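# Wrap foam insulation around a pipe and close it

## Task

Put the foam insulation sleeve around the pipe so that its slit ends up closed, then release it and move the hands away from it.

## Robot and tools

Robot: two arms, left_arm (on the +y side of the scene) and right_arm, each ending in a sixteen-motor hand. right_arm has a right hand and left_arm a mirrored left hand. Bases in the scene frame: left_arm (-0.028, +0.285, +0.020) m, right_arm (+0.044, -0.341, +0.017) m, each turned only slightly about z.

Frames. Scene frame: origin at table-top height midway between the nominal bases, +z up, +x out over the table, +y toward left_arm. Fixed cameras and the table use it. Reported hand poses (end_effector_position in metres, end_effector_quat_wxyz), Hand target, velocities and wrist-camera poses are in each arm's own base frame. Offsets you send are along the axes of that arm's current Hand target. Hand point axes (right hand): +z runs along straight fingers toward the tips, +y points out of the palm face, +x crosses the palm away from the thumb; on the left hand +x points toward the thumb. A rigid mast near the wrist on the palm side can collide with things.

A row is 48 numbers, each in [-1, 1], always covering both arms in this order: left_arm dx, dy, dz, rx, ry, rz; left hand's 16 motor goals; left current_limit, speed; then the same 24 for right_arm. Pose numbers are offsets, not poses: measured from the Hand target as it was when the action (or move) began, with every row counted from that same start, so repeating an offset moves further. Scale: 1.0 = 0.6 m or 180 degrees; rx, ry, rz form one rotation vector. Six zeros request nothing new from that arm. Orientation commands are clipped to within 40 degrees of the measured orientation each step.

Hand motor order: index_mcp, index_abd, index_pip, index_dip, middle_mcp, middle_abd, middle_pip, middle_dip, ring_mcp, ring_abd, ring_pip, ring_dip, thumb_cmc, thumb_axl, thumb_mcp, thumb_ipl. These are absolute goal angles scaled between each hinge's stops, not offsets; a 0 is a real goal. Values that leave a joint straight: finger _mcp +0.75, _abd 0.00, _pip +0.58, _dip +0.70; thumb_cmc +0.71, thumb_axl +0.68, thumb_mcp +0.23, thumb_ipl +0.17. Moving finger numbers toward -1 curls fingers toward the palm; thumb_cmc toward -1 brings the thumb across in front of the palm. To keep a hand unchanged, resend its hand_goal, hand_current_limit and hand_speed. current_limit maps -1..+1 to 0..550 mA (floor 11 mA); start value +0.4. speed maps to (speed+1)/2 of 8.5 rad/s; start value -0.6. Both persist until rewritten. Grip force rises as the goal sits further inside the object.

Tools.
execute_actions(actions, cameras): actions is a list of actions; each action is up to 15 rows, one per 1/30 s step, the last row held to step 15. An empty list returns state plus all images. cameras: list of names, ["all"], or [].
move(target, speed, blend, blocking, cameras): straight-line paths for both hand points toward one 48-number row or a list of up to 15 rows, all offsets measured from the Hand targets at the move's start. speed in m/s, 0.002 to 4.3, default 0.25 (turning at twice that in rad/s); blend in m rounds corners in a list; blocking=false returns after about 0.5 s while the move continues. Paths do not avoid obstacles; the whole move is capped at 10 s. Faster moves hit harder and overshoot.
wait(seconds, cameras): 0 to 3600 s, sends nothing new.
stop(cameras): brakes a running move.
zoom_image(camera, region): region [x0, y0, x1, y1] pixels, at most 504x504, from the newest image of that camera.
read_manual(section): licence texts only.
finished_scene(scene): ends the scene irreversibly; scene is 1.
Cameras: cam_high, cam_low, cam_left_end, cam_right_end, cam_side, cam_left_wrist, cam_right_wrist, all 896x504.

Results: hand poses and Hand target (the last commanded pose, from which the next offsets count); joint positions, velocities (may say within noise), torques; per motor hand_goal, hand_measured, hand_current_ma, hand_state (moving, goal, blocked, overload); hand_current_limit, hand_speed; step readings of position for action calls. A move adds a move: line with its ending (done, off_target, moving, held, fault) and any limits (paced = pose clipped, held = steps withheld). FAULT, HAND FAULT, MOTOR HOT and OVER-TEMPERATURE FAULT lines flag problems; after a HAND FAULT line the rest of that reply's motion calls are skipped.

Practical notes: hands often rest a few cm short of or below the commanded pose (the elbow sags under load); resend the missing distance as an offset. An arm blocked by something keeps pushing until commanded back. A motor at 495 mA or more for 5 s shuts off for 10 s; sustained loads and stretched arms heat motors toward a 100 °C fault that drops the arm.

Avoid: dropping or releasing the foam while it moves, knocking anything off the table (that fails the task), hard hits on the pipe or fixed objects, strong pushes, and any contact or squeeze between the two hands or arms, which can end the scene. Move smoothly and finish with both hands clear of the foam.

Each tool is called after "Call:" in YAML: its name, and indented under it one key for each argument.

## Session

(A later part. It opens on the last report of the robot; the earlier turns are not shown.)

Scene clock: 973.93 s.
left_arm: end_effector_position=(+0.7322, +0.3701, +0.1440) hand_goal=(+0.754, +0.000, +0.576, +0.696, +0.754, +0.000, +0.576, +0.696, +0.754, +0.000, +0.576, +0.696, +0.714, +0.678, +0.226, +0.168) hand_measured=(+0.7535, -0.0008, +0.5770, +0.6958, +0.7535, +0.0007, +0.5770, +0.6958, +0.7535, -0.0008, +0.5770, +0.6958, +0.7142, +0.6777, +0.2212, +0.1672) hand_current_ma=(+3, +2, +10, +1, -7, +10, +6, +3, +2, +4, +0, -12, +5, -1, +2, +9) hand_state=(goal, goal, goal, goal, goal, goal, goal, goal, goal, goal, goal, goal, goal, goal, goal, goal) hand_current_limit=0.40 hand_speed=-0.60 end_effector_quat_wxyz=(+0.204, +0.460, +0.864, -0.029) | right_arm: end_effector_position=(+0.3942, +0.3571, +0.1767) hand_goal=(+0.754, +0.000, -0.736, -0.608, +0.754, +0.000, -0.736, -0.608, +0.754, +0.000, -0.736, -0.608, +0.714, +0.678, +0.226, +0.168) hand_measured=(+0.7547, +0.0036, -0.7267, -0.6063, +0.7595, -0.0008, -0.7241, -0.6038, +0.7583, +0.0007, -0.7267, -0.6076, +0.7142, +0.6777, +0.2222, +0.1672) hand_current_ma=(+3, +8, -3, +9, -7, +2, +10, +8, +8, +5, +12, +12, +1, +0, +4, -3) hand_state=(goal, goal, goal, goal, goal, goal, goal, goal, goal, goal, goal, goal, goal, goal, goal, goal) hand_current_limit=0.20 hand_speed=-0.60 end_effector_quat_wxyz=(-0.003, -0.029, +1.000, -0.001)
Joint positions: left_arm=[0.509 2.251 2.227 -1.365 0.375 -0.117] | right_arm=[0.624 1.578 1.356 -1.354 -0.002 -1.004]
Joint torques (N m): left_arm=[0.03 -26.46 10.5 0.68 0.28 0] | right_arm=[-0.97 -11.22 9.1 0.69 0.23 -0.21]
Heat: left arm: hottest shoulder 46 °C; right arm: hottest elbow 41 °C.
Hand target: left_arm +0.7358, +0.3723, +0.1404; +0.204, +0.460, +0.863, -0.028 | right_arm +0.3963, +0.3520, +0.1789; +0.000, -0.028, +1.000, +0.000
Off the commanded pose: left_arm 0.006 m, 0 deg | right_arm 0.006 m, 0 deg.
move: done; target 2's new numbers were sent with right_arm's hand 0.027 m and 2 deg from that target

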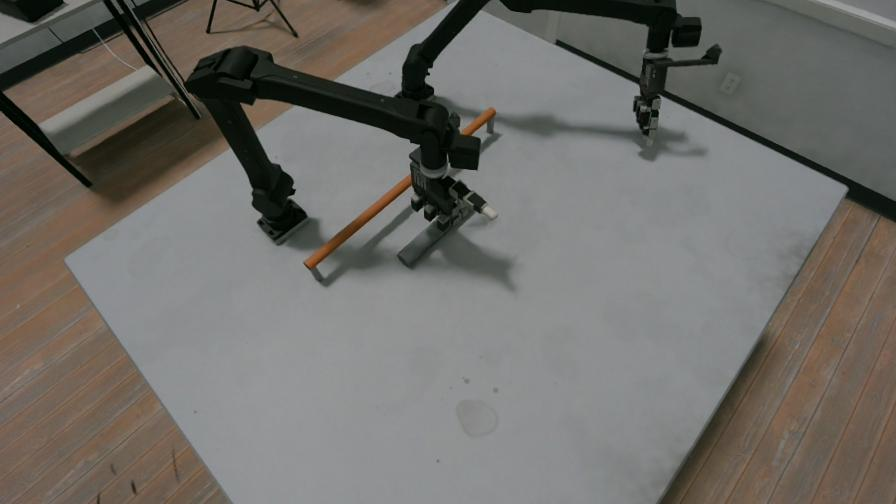

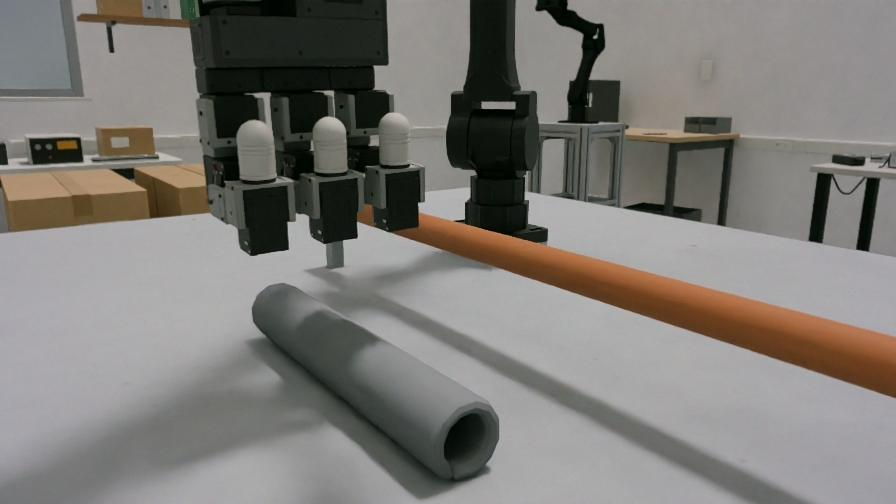

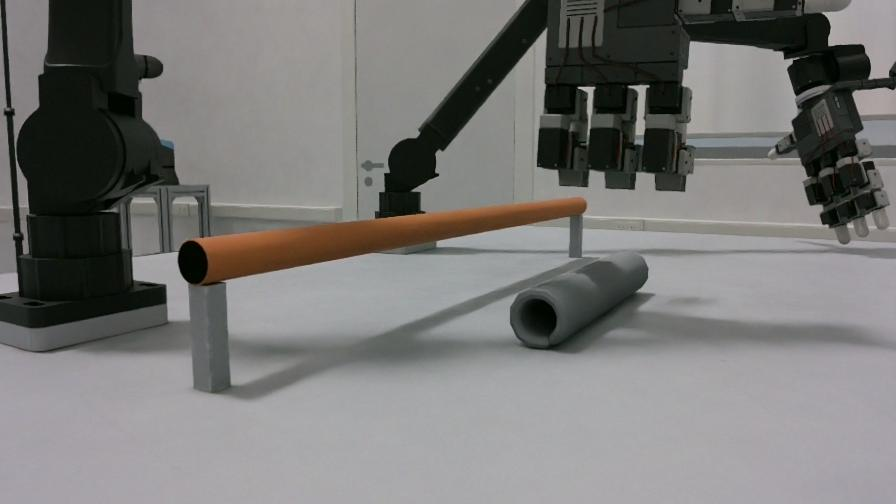

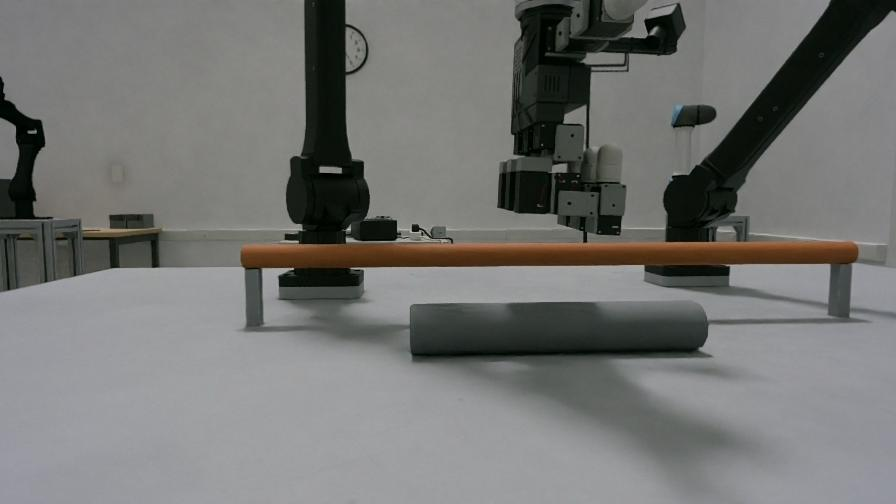

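Call:
execute_actions:
  actions: []

Scene clock: 1002.93 s.
left_arm: end_effector_position=(+0.7322, +0.3701, +0.1440) hand_goal=(+0.754, +0.000, +0.576, +0.696, +0.754, +0.000, +0.576, +0.696, +0.754, +0.000, +0.576, +0.696, +0.714, +0.678, +0.226, +0.168) hand_measured=(+0.7535, +0.0007, +0.5770, +0.6958, +0.7535, -0.0008, +0.5770, +0.6958, +0.7535, -0.0008, +0.5770, +0.6958, +0.7142, +0.6777, +0.2212, +0.1672) hand_current_ma=(+4, +7, +10, -10, -3, +6, +7, +6, -2, +8, -1, -2, +3, -2, +2, +6) hand_state=(goal, goal, goal, goal, goal, goal, goal, goal, goal, goal, goal, goal, goal, goal, goal, goal) hand_current_limit=0.40 hand_speed=-0.60 end_effector_quat_wxyz=(+0.204, +0.460, +0.864, -0.029) | right_arm: end_effector_position=(+0.3942, +0.3571, +0.1767) hand_goal=(+0.754, +0.000, -0.736, -0.608, +0.754, +0.000, -0.736, -0.608, +0.754, +0.000, -0.736, -0.608, +0.714, +0.678, +0.226, +0.168) hand_measured=(+0.7547, +0.0036, -0.7254, -0.6076, +0.7607, -0.0008, -0.7241, -0.6025, +0.7571, +0.0021, -0.7280, -0.6076, +0.7154, +0.6767, +0.2222, +0.1681) hand_current_ma=(+0, +7, -3, +6, -9, +2, +4, +10, +6, +4, +12, +11, +0, -3, +4, -7) hand_state=(goal, goal, goal, goal, goal, goal, goal, goal, goal, goal, goal, goal, goal, goal, goal, goal) hand_current_limit=0.20 hand_speed=-0.60 end_effector_quat_wxyz=(-0.003, -0.029, +1.000, -0.001)
Joint positions: left_arm=[0.509 2.251 2.227 -1.365 0.375 -0.117] | right_arm=[0.624 1.578 1.356 -1.354 -0.002 -1.004]
Joint velocities: within noise
Joint torques (N m): left_arm=[-0.03 -26.7 10.47 0.66 0.26 0] | right_arm=[-1.08 -11.22 9.1 0.72 0.23 -0.21]
Motor temperatures (°C): left_arm=[25 47 39 23 23 22] | right_arm=[23 31 40 25 24 22]
Heat: left arm: hottest shoulder 47 °C; right arm: hottest elbow 40 °C.
Hand target: left_arm +0.7358, +0.3723, +0.1404; +0.204, +0.460, +0.863, -0.028 | right_arm +0.3963, +0.3520, +0.1789; +0.000, -0.028, +1.000, +0.000
Off the commanded pose: left_arm 0.006 m, 0 deg | right_arm 0.006 m, 0 deg.
camera_calibration:
cam_right_wrist: T_world_to_cam=[[0.72821, 0.68531, 0.00711, -0.50243], [0.46034, -0.49679, 0.73572, -0.17939], [0.50773, -0.53249, -0.67725, 0.2357]] pos_world=[0.32878, 0.38071, 0.29518]

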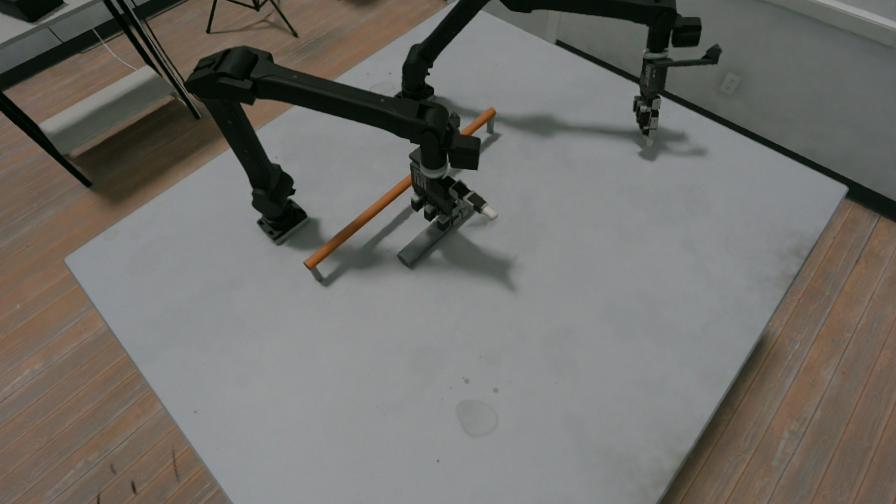

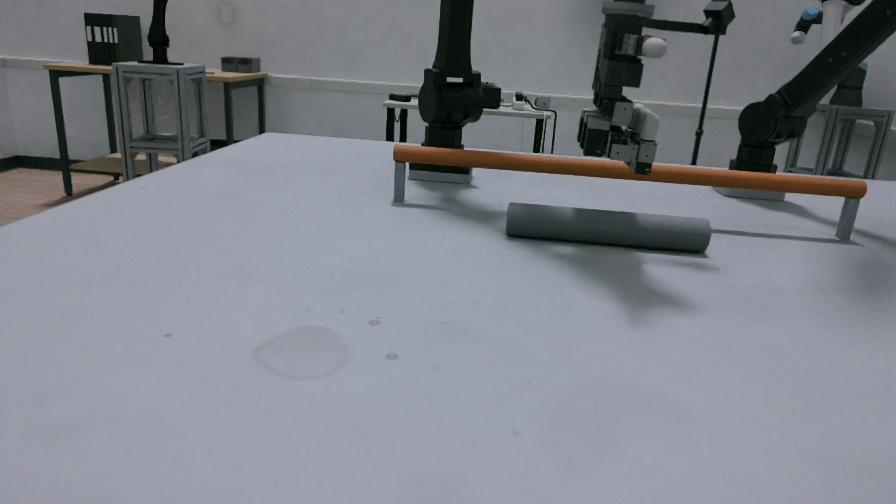

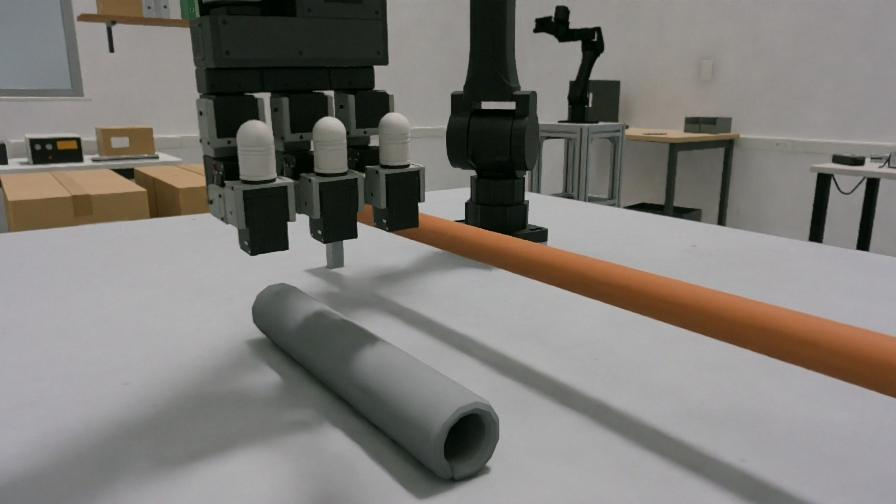

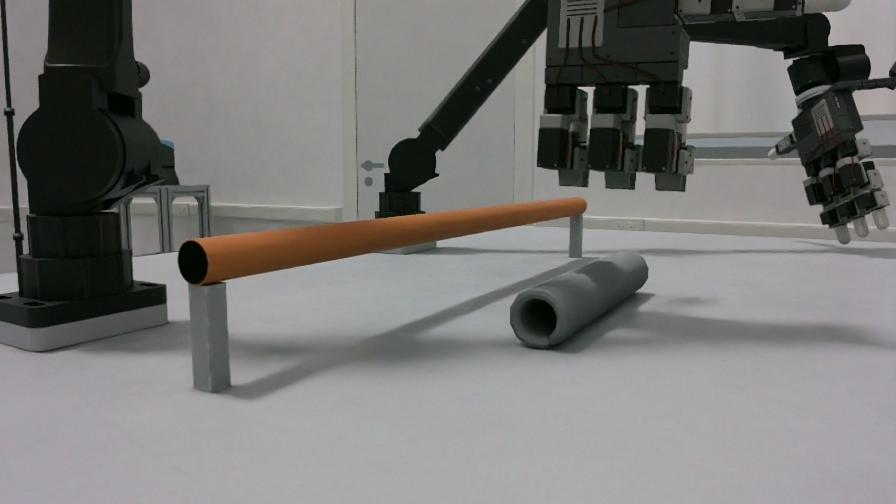

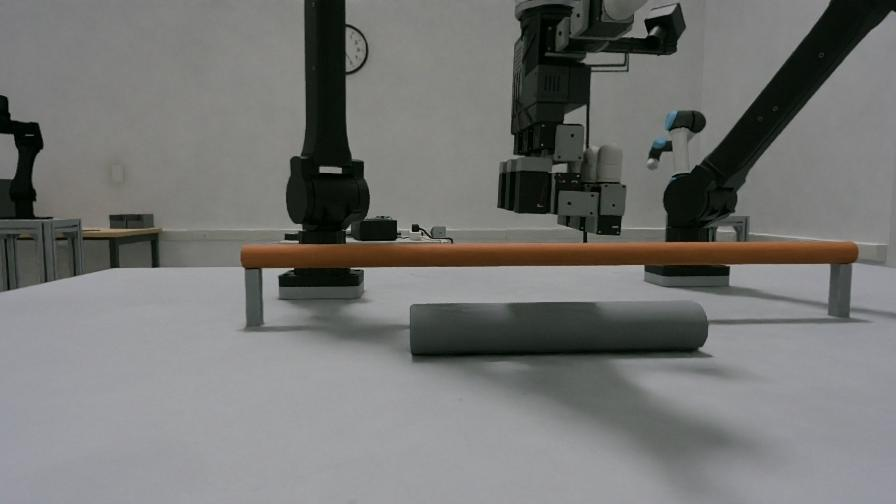

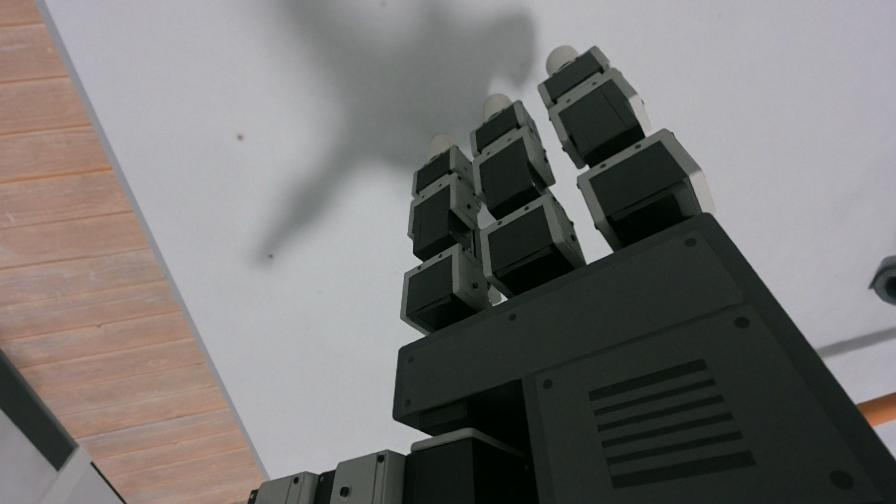

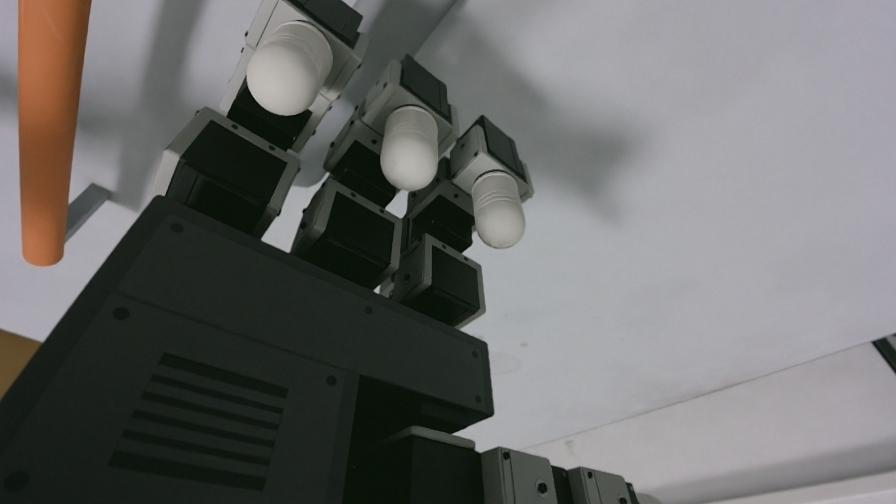

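Call:
zoom_image:
  camera: "cam_right_end"
  region: [470, 230, 670, 370]

Call:
zoom_image:
  camera: "cam_left_end"
  region: [200, 220, 540, 500]

Scaled by 2.520 from the camera's image (finer frame: 1280x720).

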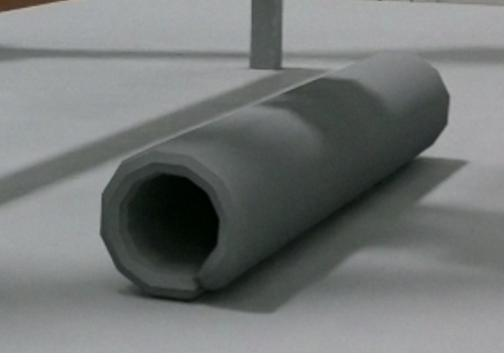

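Scaled by 1.482 from the camera's image (finer frame: 1280x720).

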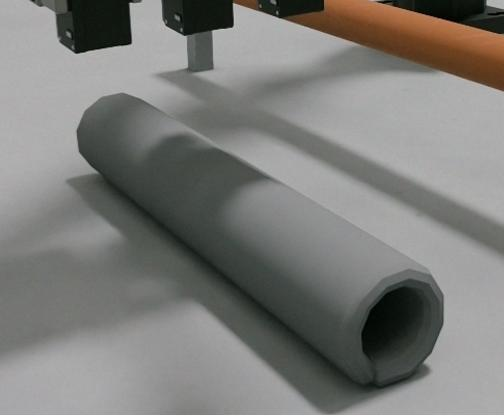

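Call:
move:
  target: [0,0,0,0,0,0,0.754,0,0.576,0.696,0.754,0,0.576,0.696,0.754,0,0.576,0.696,0.714,0.678,0.226,0.168,0.4,-0.6, 0,-0.025,0.1115,0,0,0,0.754,0,-0.736,-0.608,0.754,0,-0.736,-0.608,0.754,0,-0.736,-0.608,0.714,0.678,0.226,0.168,0.2,-0.6]
  speed: 0.1
  cameras: ["cam_right_end","cam_side"]

Scene clock: 1012.10 s.
left_arm: end_effector_position=(+0.7322, +0.3701, +0.1440) hand_goal=(+0.754, +0.000, +0.576, +0.696, +0.754, +0.000, +0.576, +0.696, +0.754, +0.000, +0.576, +0.696, +0.714, +0.678, +0.226, +0.168) hand_measured=(+0.7535, +0.0007, +0.5770, +0.6958, +0.7535, -0.0008, +0.5770, +0.6958, +0.7535, +0.0007, +0.5770, +0.6958, +0.7142, +0.6767, +0.2212, +0.1681) hand_current_ma=(+2, +8, +5, -12, -1, +8, +2, +7, -3, +6, -4, -7, +3, -2, +2, +9) hand_state=(goal, goal, goal, goal, goal, goal, goal, goal, goal, goal, goal, goal, goal, goal, goal, goal) hand_current_limit=0.40 hand_speed=-0.60 end_effector_quat_wxyz=(+0.204, +0.460, +0.864, -0.029) | right_arm: end_effector_position=(+0.3916, +0.3412, +0.1193) hand_goal=(+0.754, +0.000, -0.736, -0.608, +0.754, +0.000, -0.736, -0.608, +0.754, +0.000, -0.736, -0.608, +0.714, +0.678, +0.226, +0.168) hand_measured=(+0.7547, +0.0051, -0.7267, -0.6063, +0.7607, -0.0008, -0.7241, -0.6012, +0.7571, -0.0008, -0.7267, -0.6076, +0.7142, +0.6767, +0.2222, +0.1681) hand_current_ma=(+3, +8, +1, +5, -7, +2, +6, +10, +14, +6, +10, +9, +3, -4, +3, -3) hand_state=(goal, goal, goal, goal, goal, goal, goal, goal, goal, goal, goal, goal, goal, goal, goal, goal) hand_current_limit=0.20 hand_speed=-0.60 end_effector_quat_wxyz=(+0.001, -0.030, +1.000, +0.002)
Joint positions: left_arm=[0.509 2.251 2.227 -1.365 0.375 -0.117] | right_arm=[0.599 1.589 1.21 -1.188 -0.002 -1.031]
Joint torques (N m): left_arm=[0.09 -26.75 10.43 0.61 0.27 0.01] | right_arm=[-1.2 -9.23 8.77 1.25 0.23 -0.21]
Heat: left arm: hottest shoulder 47 °C; right arm: hottest elbow 39 °C.
Hand target: left_arm +0.7358, +0.3723, +0.1404; +0.204, +0.460, +0.863, -0.028 | right_arm +0.3971, +0.3370, +0.1119; +0.000, -0.028, +1.000, +0.000
Off the commanded pose: left_arm 0.006 m, 0 deg | right_arm 0.010 m, 0 deg.
move: done

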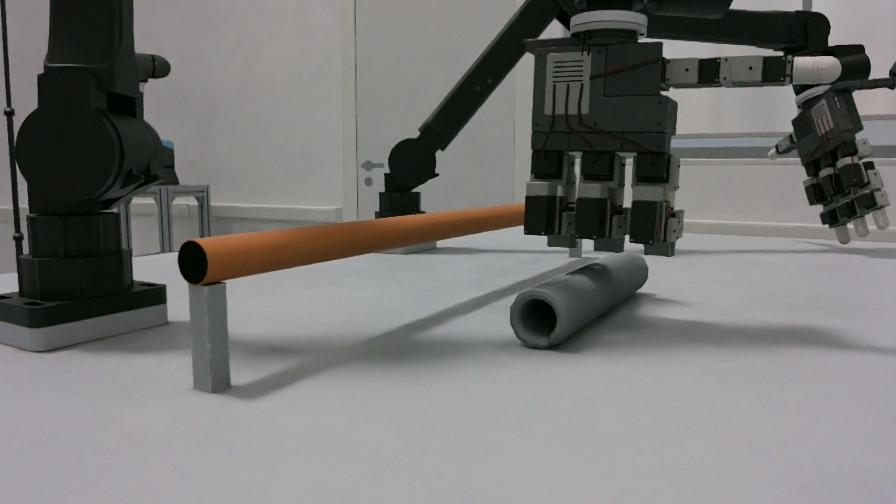

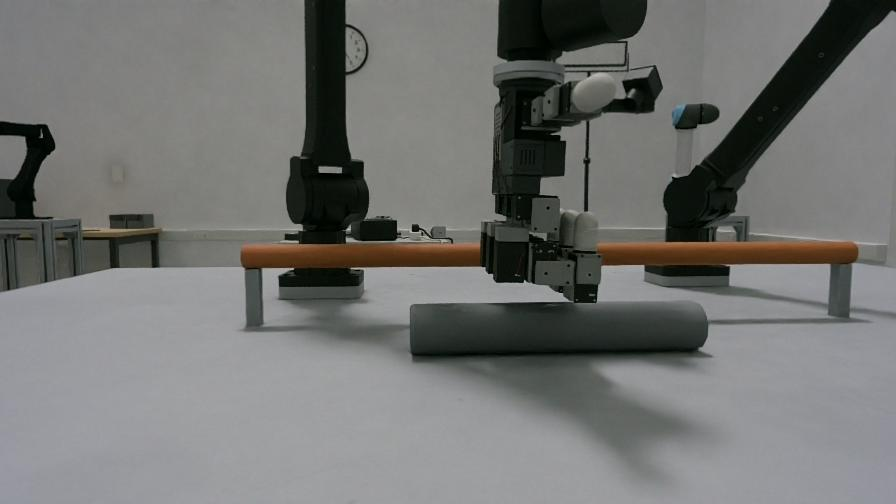

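Call:
move:
  target:
    - [0,0,0,0,0,0,0.754,0,0.576,0.696,0.754,0,0.576,0.696,0.754,0,0.576,0.696,0.714,0.678,0.226,0.168,0.4,-0.6, 0,-0.033,0,0,0,0,0.754,0,-0.736,-0.608,0.754,0,-0.736,-0.608,0.754,0,-0.736,-0.608,0.714,0.678,0.226,0.168,0.2,-0.6]
    - [0,0,0,0,0,0,0.754,0,0.576,0.696,0.754,0,0.576,0.696,0.754,0,0.576,0.696,0.714,0.678,0.226,0.168,0.4,-0.6, 0,-0.033,0.017,0,0,0,0.754,0,-0.736,-0.608,0.754,0,-0.736,-0.608,0.754,0,-0.736,-0.608,0.714,0.678,0.226,0.168,0.2,-0.6]
  speed: 0.05
  cameras: ["cam_right_end","cam_side"]

Scene clock: 1019.43 s.
left_arm: end_effector_position=(+0.7322, +0.3701, +0.1440) hand_goal=(+0.754, +0.000, +0.576, +0.696, +0.754, +0.000, +0.576, +0.696, +0.754, +0.000, +0.576, +0.696, +0.714, +0.678, +0.226, +0.168) hand_measured=(+0.7535, +0.0007, +0.5770, +0.6958, +0.7523, -0.0008, +0.5770, +0.6958, +0.7535, -0.0008, +0.5770, +0.6958, +0.7142, +0.6777, +0.2212, +0.1681) hand_current_ma=(+10, +7, +6, -8, -10, +8, +5, +3, +1, +9, +1, -4, +8, -3, +3, +7) hand_state=(goal, goal, goal, goal, goal, goal, goal, goal, goal, goal, goal, goal, goal, goal, goal, goal) hand_current_limit=0.40 hand_speed=-0.60 end_effector_quat_wxyz=(+0.204, +0.460, +0.864, -0.029) | right_arm: end_effector_position=(+0.3942, +0.3213, +0.1039) hand_goal=(+0.754, +0.000, -0.736, -0.608, +0.754, +0.000, -0.736, -0.608, +0.754, +0.000, -0.736, -0.608, +0.714, +0.678, +0.226, +0.168) hand_measured=(+0.7547, +0.0036, -0.7267, -0.6076, +0.7547, -0.0066, -0.7254, -0.6038, +0.7583, +0.0007, -0.7267, -0.6063, +0.7142, +0.6777, +0.2212, +0.1681) hand_current_ma=(+2, +8, -2, +6, -11, +3, +3, +10, +8, +3, +12, +13, +3, -1, +3, -3) hand_state=(goal, goal, goal, goal, goal, goal, goal, goal, goal, goal, goal, goal, goal, goal, goal, goal) hand_current_limit=0.20 hand_speed=-0.60 end_effector_quat_wxyz=(-0.003, -0.029, +1.000, -0.001)
Joint positions: left_arm=[0.509 2.251 2.227 -1.365 0.375 -0.117] | right_arm=[0.559 1.589 1.168 -1.156 -0.001 -1.07]
Joint torques (N m): left_arm=[0.03 -26.64 10.54 0.68 0.27 0] | right_arm=[-1.14 -9.99 8.44 1.21 0.21 -0.21]
Heat: left arm: hottest shoulder 47 °C; right arm: hottest elbow 39 °C.
Hand target: left_arm +0.7358, +0.3723, +0.1404; +0.204, +0.460, +0.863, -0.028 | right_arm +0.3982, +0.3173, +0.1018; +0.000, -0.028, +1.000, +0.000
Off the commanded pose: left_arm 0.006 m, 0 deg | right_arm 0.006 m, 0 deg.
move: done

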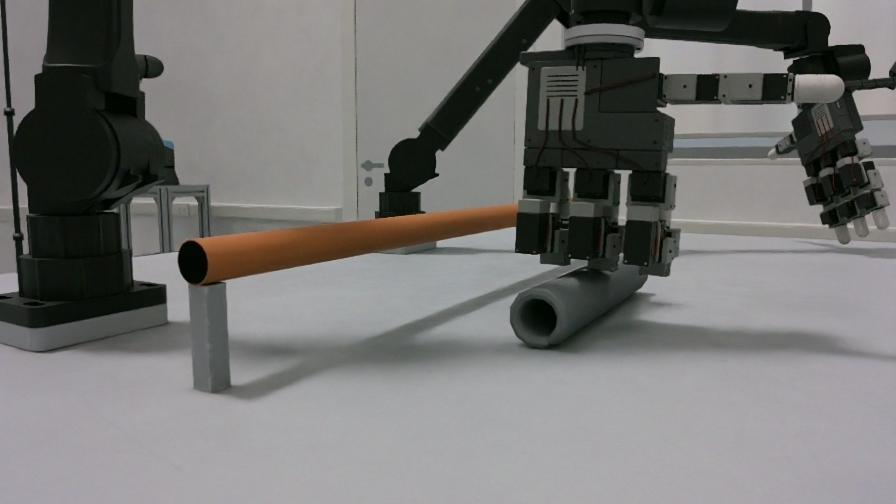

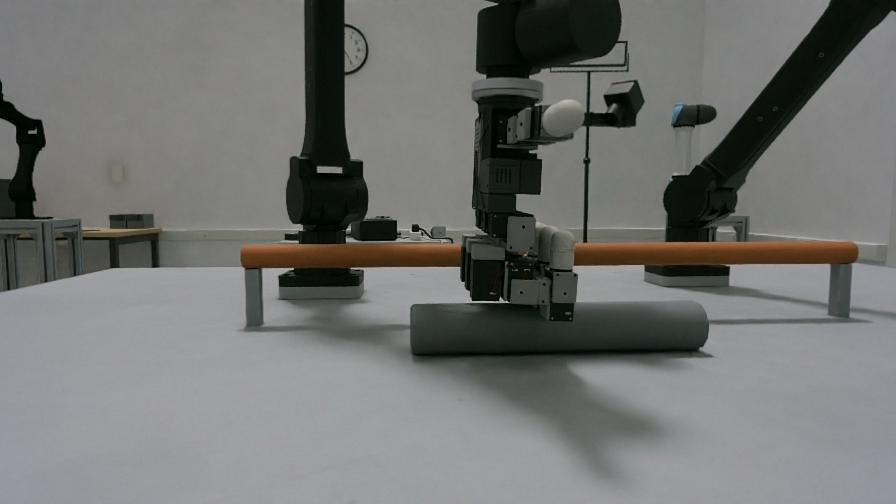

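Call:
move:
  target: [0,0,0,0,0,0,0.754,0,0.576,0.696,0.754,0,0.576,0.696,0.754,0,0.576,0.696,0.714,0.678,0.226,0.168,0.4,-0.6, 0,0,0.01,0,0,0,0.754,0,-0.736,-0.608,0.754,0,-0.736,-0.608,0.754,0,-0.736,-0.608,0.714,0.678,0.226,0.168,0.2,-0.6]
  speed: 0.03
  cameras: ["cam_right_end","cam_left_end"]

Scene clock: 1031.20 s.
left_arm: end_effector_position=(+0.7322, +0.3701, +0.1440) hand_goal=(+0.754, +0.000, +0.576, +0.696, +0.754, +0.000, +0.576, +0.696, +0.754, +0.000, +0.576, +0.696, +0.714, +0.678, +0.226, +0.168) hand_measured=(+0.7535, +0.0007, +0.5770, +0.6958, +0.7535, +0.0007, +0.5757, +0.6958, +0.7535, -0.0008, +0.5770, +0.6958, +0.7142, +0.6777, +0.2212, +0.1681) hand_current_ma=(+2, +5, +11, -11, -7, +7, +5, +4, +4, +4, -2, -8, +1, -1, +4, +11) hand_state=(goal, goal, goal, goal, goal, goal, goal, goal, goal, goal, goal, goal, goal, goal, goal, goal) hand_current_limit=0.40 hand_speed=-0.60 end_effector_quat_wxyz=(+0.204, +0.460, +0.864, -0.029) | right_arm: end_effector_position=(+0.3948, +0.3217, +0.1017) hand_goal=(+0.754, +0.000, -0.736, -0.608, +0.754, +0.000, -0.736, -0.608, +0.754, +0.000, -0.736, -0.608, +0.714, +0.678, +0.226, +0.168) hand_measured=(+0.7547, +0.0051, -0.7267, -0.6063, +0.7511, -0.0081, -0.7395, -0.6025, +0.7571, +0.0021, -0.7267, -0.6076, +0.7142, +0.6767, +0.2222, +0.1681) hand_current_ma=(+3, +6, +2, +6, -10, +2, +0, +14, +10, +4, +17, +10, +5, -2, +4, -1) hand_state=(goal, goal, goal, goal, goal, goal, goal, goal, goal, goal, goal, goal, goal, goal, goal, goal) hand_current_limit=0.20 hand_speed=-0.60 end_effector_quat_wxyz=(+0.000, -0.029, +1.000, +0.001)
Joint positions: left_arm=[0.509 2.251 2.227 -1.365 0.375 -0.117] | right_arm=[0.559 1.589 1.161 -1.14 -0.001 -1.07]
Joint torques (N m): left_arm=[-0.03 -26.46 10.54 0.59 0.27 0.01] | right_arm=[-1.08 -9.52 8.27 1.25 0.21 -0.21]
Heat: left arm: hottest shoulder 47 °C; right arm: hottest elbow 39 °C.
Hand target: left_arm +0.7358, +0.3723, +0.1404; +0.204, +0.460, +0.863, -0.028 | right_arm +0.3982, +0.3173, +0.0957; +0.000, -0.028, +1.000, +0.000
Off the commanded pose: left_arm 0.006 m, 0 deg | right_arm 0.008 m, 0 deg.
move: done
Images, in order (width x height): cam_left_end 896x504, cam_right_end 896x504.

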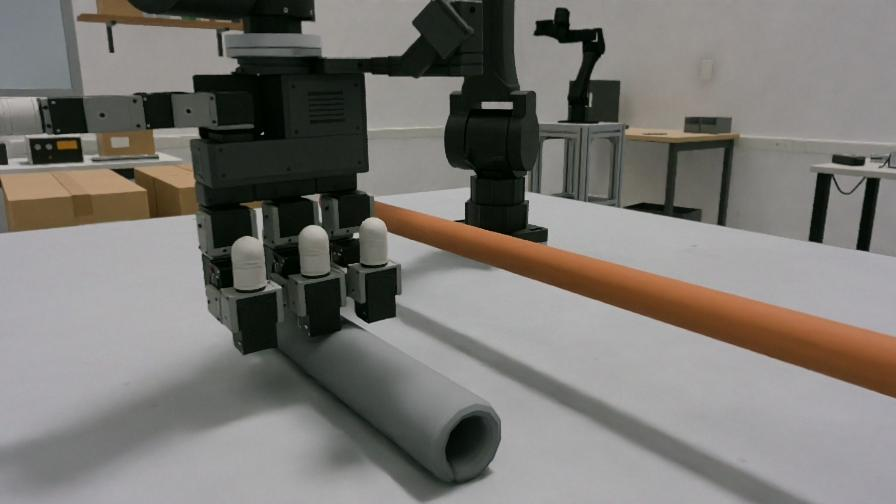

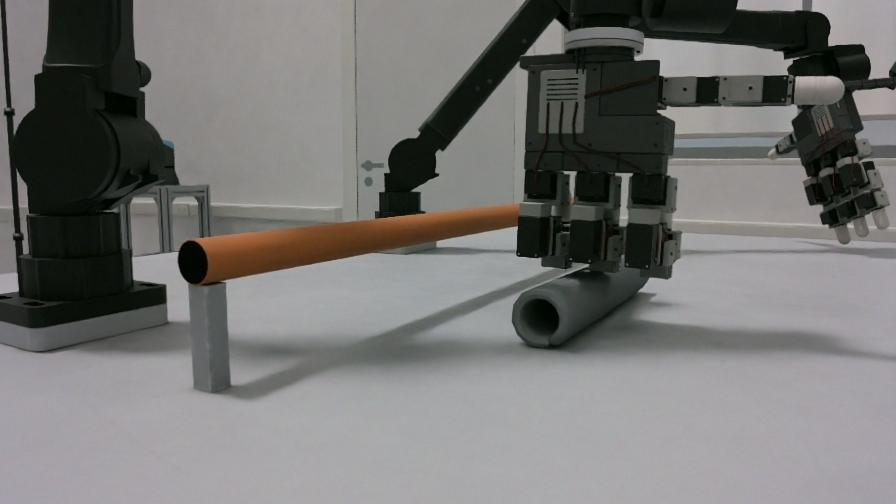

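Call:
move:
  target: [0,0,0,0,0,0,0.754,0,0.576,0.696,0.754,0,0.576,0.696,0.754,0,0.576,0.696,0.714,0.678,0.226,0.168,0.4,-0.6, -0.05,0,0.003,0,0,0,0.754,0,-0.736,-0.608,0.754,0,-0.736,-0.608,0.754,0,-0.736,-0.608,0.714,0.678,0.226,0.168,0.2,-0.6]
  speed: 0.04
  cameras: ["cam_right_end","cam_left_end"]

Call:
zoom_image:
  camera: "cam_right_end"
  region: [470, 230, 670, 370]

Scene clock: 1037.07 s.
left_arm: end_effector_position=(+0.7322, +0.3701, +0.1440) hand_goal=(+0.754, +0.000, +0.576, +0.696, +0.754, +0.000, +0.576, +0.696, +0.754, +0.000, +0.576, +0.696, +0.714, +0.678, +0.226, +0.168) hand_measured=(+0.7535, +0.0007, +0.5770, +0.6958, +0.7535, +0.0007, +0.5770, +0.6958, +0.7535, +0.0007, +0.5770, +0.6958, +0.7142, +0.6777, +0.2212, +0.1672) hand_current_ma=(+11, +8, +5, -8, -7, +4, +6, +2, +1, +6, +1, -9, +2, -2, +6, +8) hand_state=(goal, goal, goal, goal, goal, goal, goal, goal, goal, goal, goal, goal, goal, goal, goal, goal) hand_current_limit=0.40 hand_speed=-0.60 end_effector_quat_wxyz=(+0.204, +0.460, +0.864, -0.029) | right_arm: end_effector_position=(+0.4132, +0.3184, +0.0965) hand_goal=(+0.754, +0.000, -0.736, -0.608, +0.754, +0.000, -0.736, -0.608, +0.754, +0.000, -0.736, -0.608, +0.714, +0.678, +0.226, +0.168) hand_measured=(+0.7535, +0.0036, -0.7280, -0.6063, +0.7306, -0.0081, -0.7536, -0.6025, +0.7486, -0.0096, -0.7485, -0.6063, +0.7154, +0.6767, +0.2212, +0.1681) hand_current_ma=(-1, +7, -1, +3, -21, +3, -3, +8, +7, +1, +4, +10, +3, +0, +9, -5) hand_state=(goal, goal, goal, goal, blocked, goal, goal, goal, goal, goal, goal, goal, goal, goal, goal, goal) hand_current_limit=0.20 hand_speed=-0.60 end_effector_quat_wxyz=(-0.001, -0.031, +1.000, +0.000)
Joint positions: left_arm=[0.509 2.251 2.227 -1.365 0.375 -0.117] | right_arm=[0.531 1.632 1.199 -1.14 -0.001 -1.102]
Joint torques (N m): left_arm=[-0.03 -26.7 10.48 0.55 0.26 -0.01] | right_arm=[-1.38 -8.47 11.18 0.72 0.2 -0.19]
Heat: left arm: hottest shoulder 47 °C; right arm: hottest elbow 39 °C.
Hand target: left_arm +0.7358, +0.3723, +0.1404; +0.204, +0.460, +0.863, -0.028 | right_arm +0.4281, +0.3190, +0.0939; +0.000, -0.028, +1.000, +0.000
Off the commanded pose: left_arm 0.006 m, 0 deg | right_arm 0.015 m, 0 deg.
move: off_target (right_arm)
Images, in order (width x height): cam_left_end 896x504, cam_right_end 896x504.

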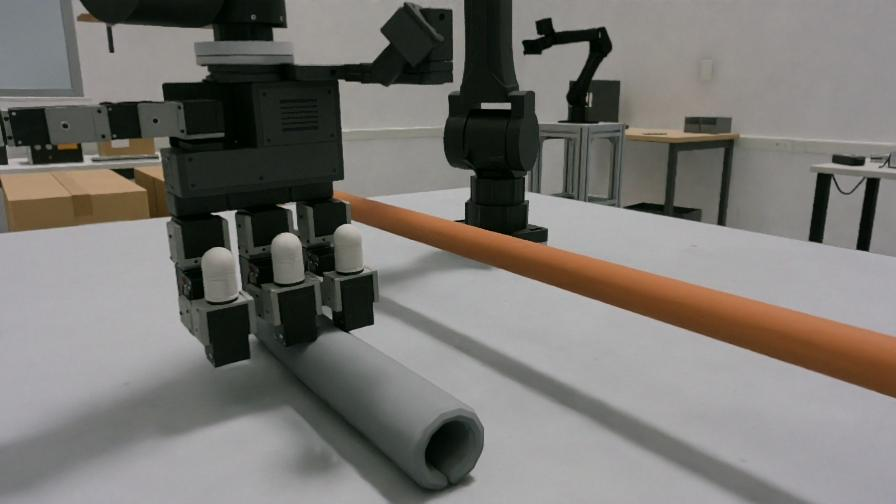

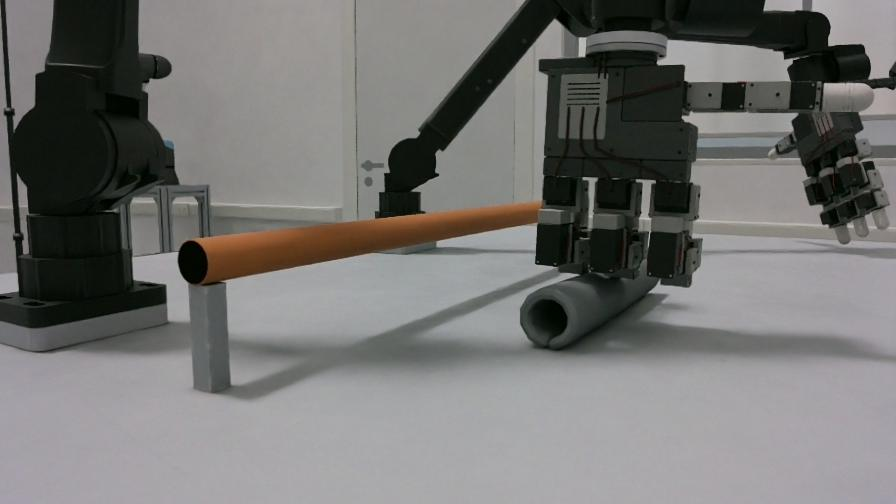

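Scaled by 2.520 from the camera's image (finer frame: 1280x720).

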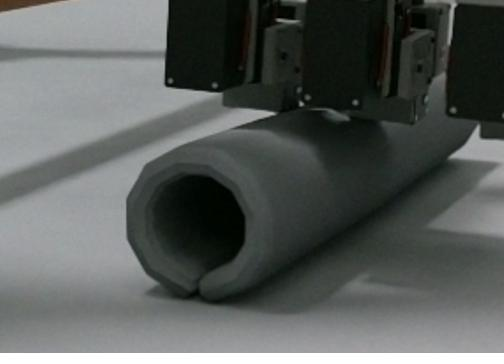

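Call:
move:
  target: [0,0,0,0,0,0,0.754,0,0.576,0.696,0.754,0,0.576,0.696,0.754,0,0.576,0.696,0.714,0.678,0.226,0.168,0.4,-0.6, 0.02,0,-0.06,0,0,0,0.754,0,-0.736,-0.608,0.754,0,-0.736,-0.608,0.754,0,-0.736,-0.608,0.714,0.678,0.226,0.168,0.2,-0.6]
  speed: 0.06
  cameras: ["cam_right_end","cam_left_end"]

Call:
zoom_image:
  camera: "cam_right_end"
  region: [500, 260, 620, 370]

Call:
zoom_image:
  camera: "cam_left_end"
  region: [380, 380, 520, 500]

Scene clock: 1045.10 s.
left_arm: end_effector_position=(+0.7322, +0.3701, +0.1440) hand_goal=(+0.754, +0.000, +0.576, +0.696, +0.754, +0.000, +0.576, +0.696, +0.754, +0.000, +0.576, +0.696, +0.714, +0.678, +0.226, +0.168) hand_measured=(+0.7535, +0.0007, +0.5770, +0.6958, +0.7535, +0.0007, +0.5757, +0.6958, +0.7535, +0.0007, +0.5770, +0.6958, +0.7142, +0.6767, +0.2212, +0.1672) hand_current_ma=(+6, +6, +10, -10, -7, +5, +10, +4, -3, +8, +4, -5, +7, +2, +6, +14) hand_state=(goal, goal, goal, goal, goal, goal, goal, goal, goal, goal, goal, goal, goal, goal, goal, goal) hand_current_limit=0.40 hand_speed=-0.60 end_effector_quat_wxyz=(+0.204, +0.460, +0.864, -0.029) | right_arm: end_effector_position=(+0.4027, +0.3123, +0.1095) hand_goal=(+0.754, +0.000, -0.736, -0.608, +0.754, +0.000, -0.736, -0.608, +0.754, +0.000, -0.736, -0.608, +0.714, +0.678, +0.226, +0.168) hand_measured=(+0.7547, +0.0036, -0.7280, -0.6076, +0.7547, -0.0081, -0.7344, -0.6025, +0.7547, -0.0096, -0.7370, -0.6063, +0.7142, +0.6767, +0.2212, +0.1681) hand_current_ma=(+2, +7, -2, +6, -12, +2, +4, +11, +12, +0, +6, +11, +0, +0, +2, -5) hand_state=(goal, goal, goal, goal, goal, goal, goal, goal, goal, goal, goal, goal, goal, goal, goal, goal) hand_current_limit=0.20 hand_speed=-0.60 end_effector_quat_wxyz=(-0.018, -0.031, +0.999, -0.009)
Joint positions: left_arm=[0.509 2.251 2.227 -1.365 0.375 -0.117] | right_arm=[0.531 1.61 1.214 -1.216 -0.001 -1.103]
Joint torques (N m): left_arm=[0.09 -26.87 10.52 0.64 0.26 0] | right_arm=[-0.38 -11.16 11.92 0.14 0.21 -0.08]
Heat: left arm: hottest shoulder 47 °C; right arm: hottest elbow 39 °C.
Hand target: left_arm +0.7358, +0.3723, +0.1404; +0.204, +0.460, +0.863, -0.028 | right_arm +0.4162, +0.3183, +0.1300; +0.000, -0.028, +1.000, +0.000
Off the commanded pose: left_arm 0.006 m, 0 deg | right_arm 0.025 m, 2 deg.
move: off_target (right_arm)
Images, in order (width x height): cam_left_end 896x504, cam_right_end 896x504.

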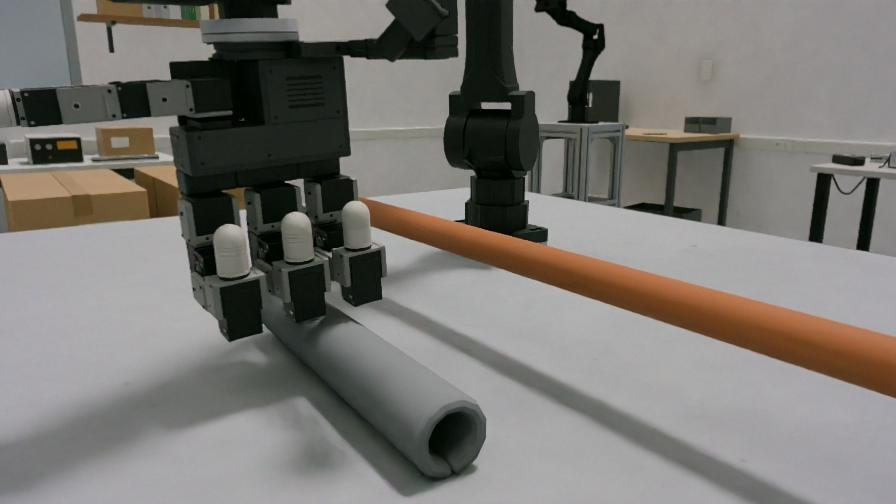

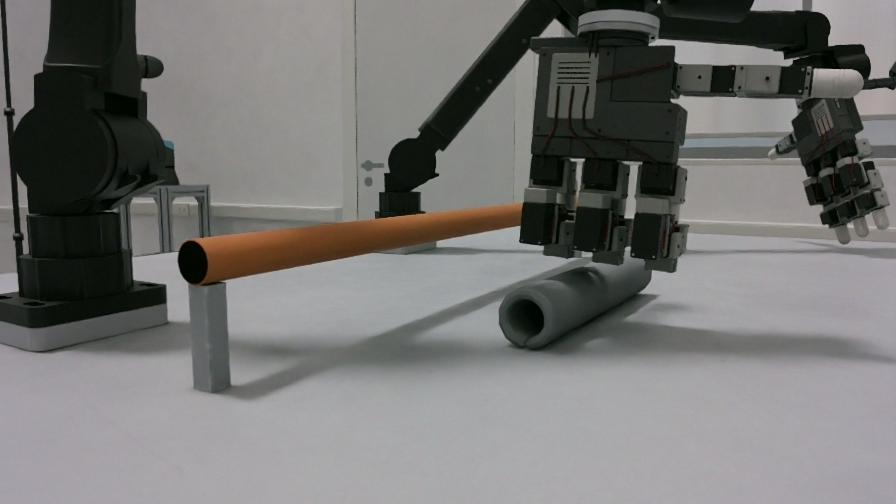

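Scaled by 4.200 from the camera's image (finer frame: 1280x720).

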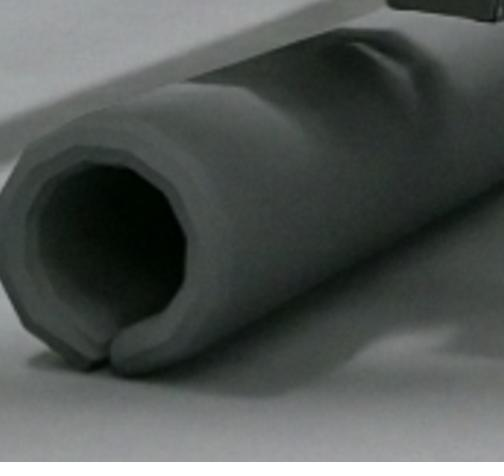

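Scaled by 3.600 from the camera's image (finer frame: 1280x720).

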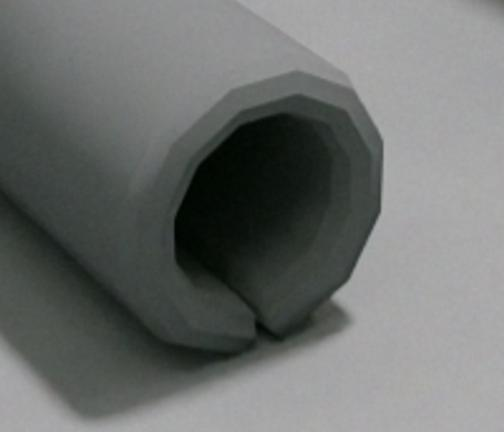

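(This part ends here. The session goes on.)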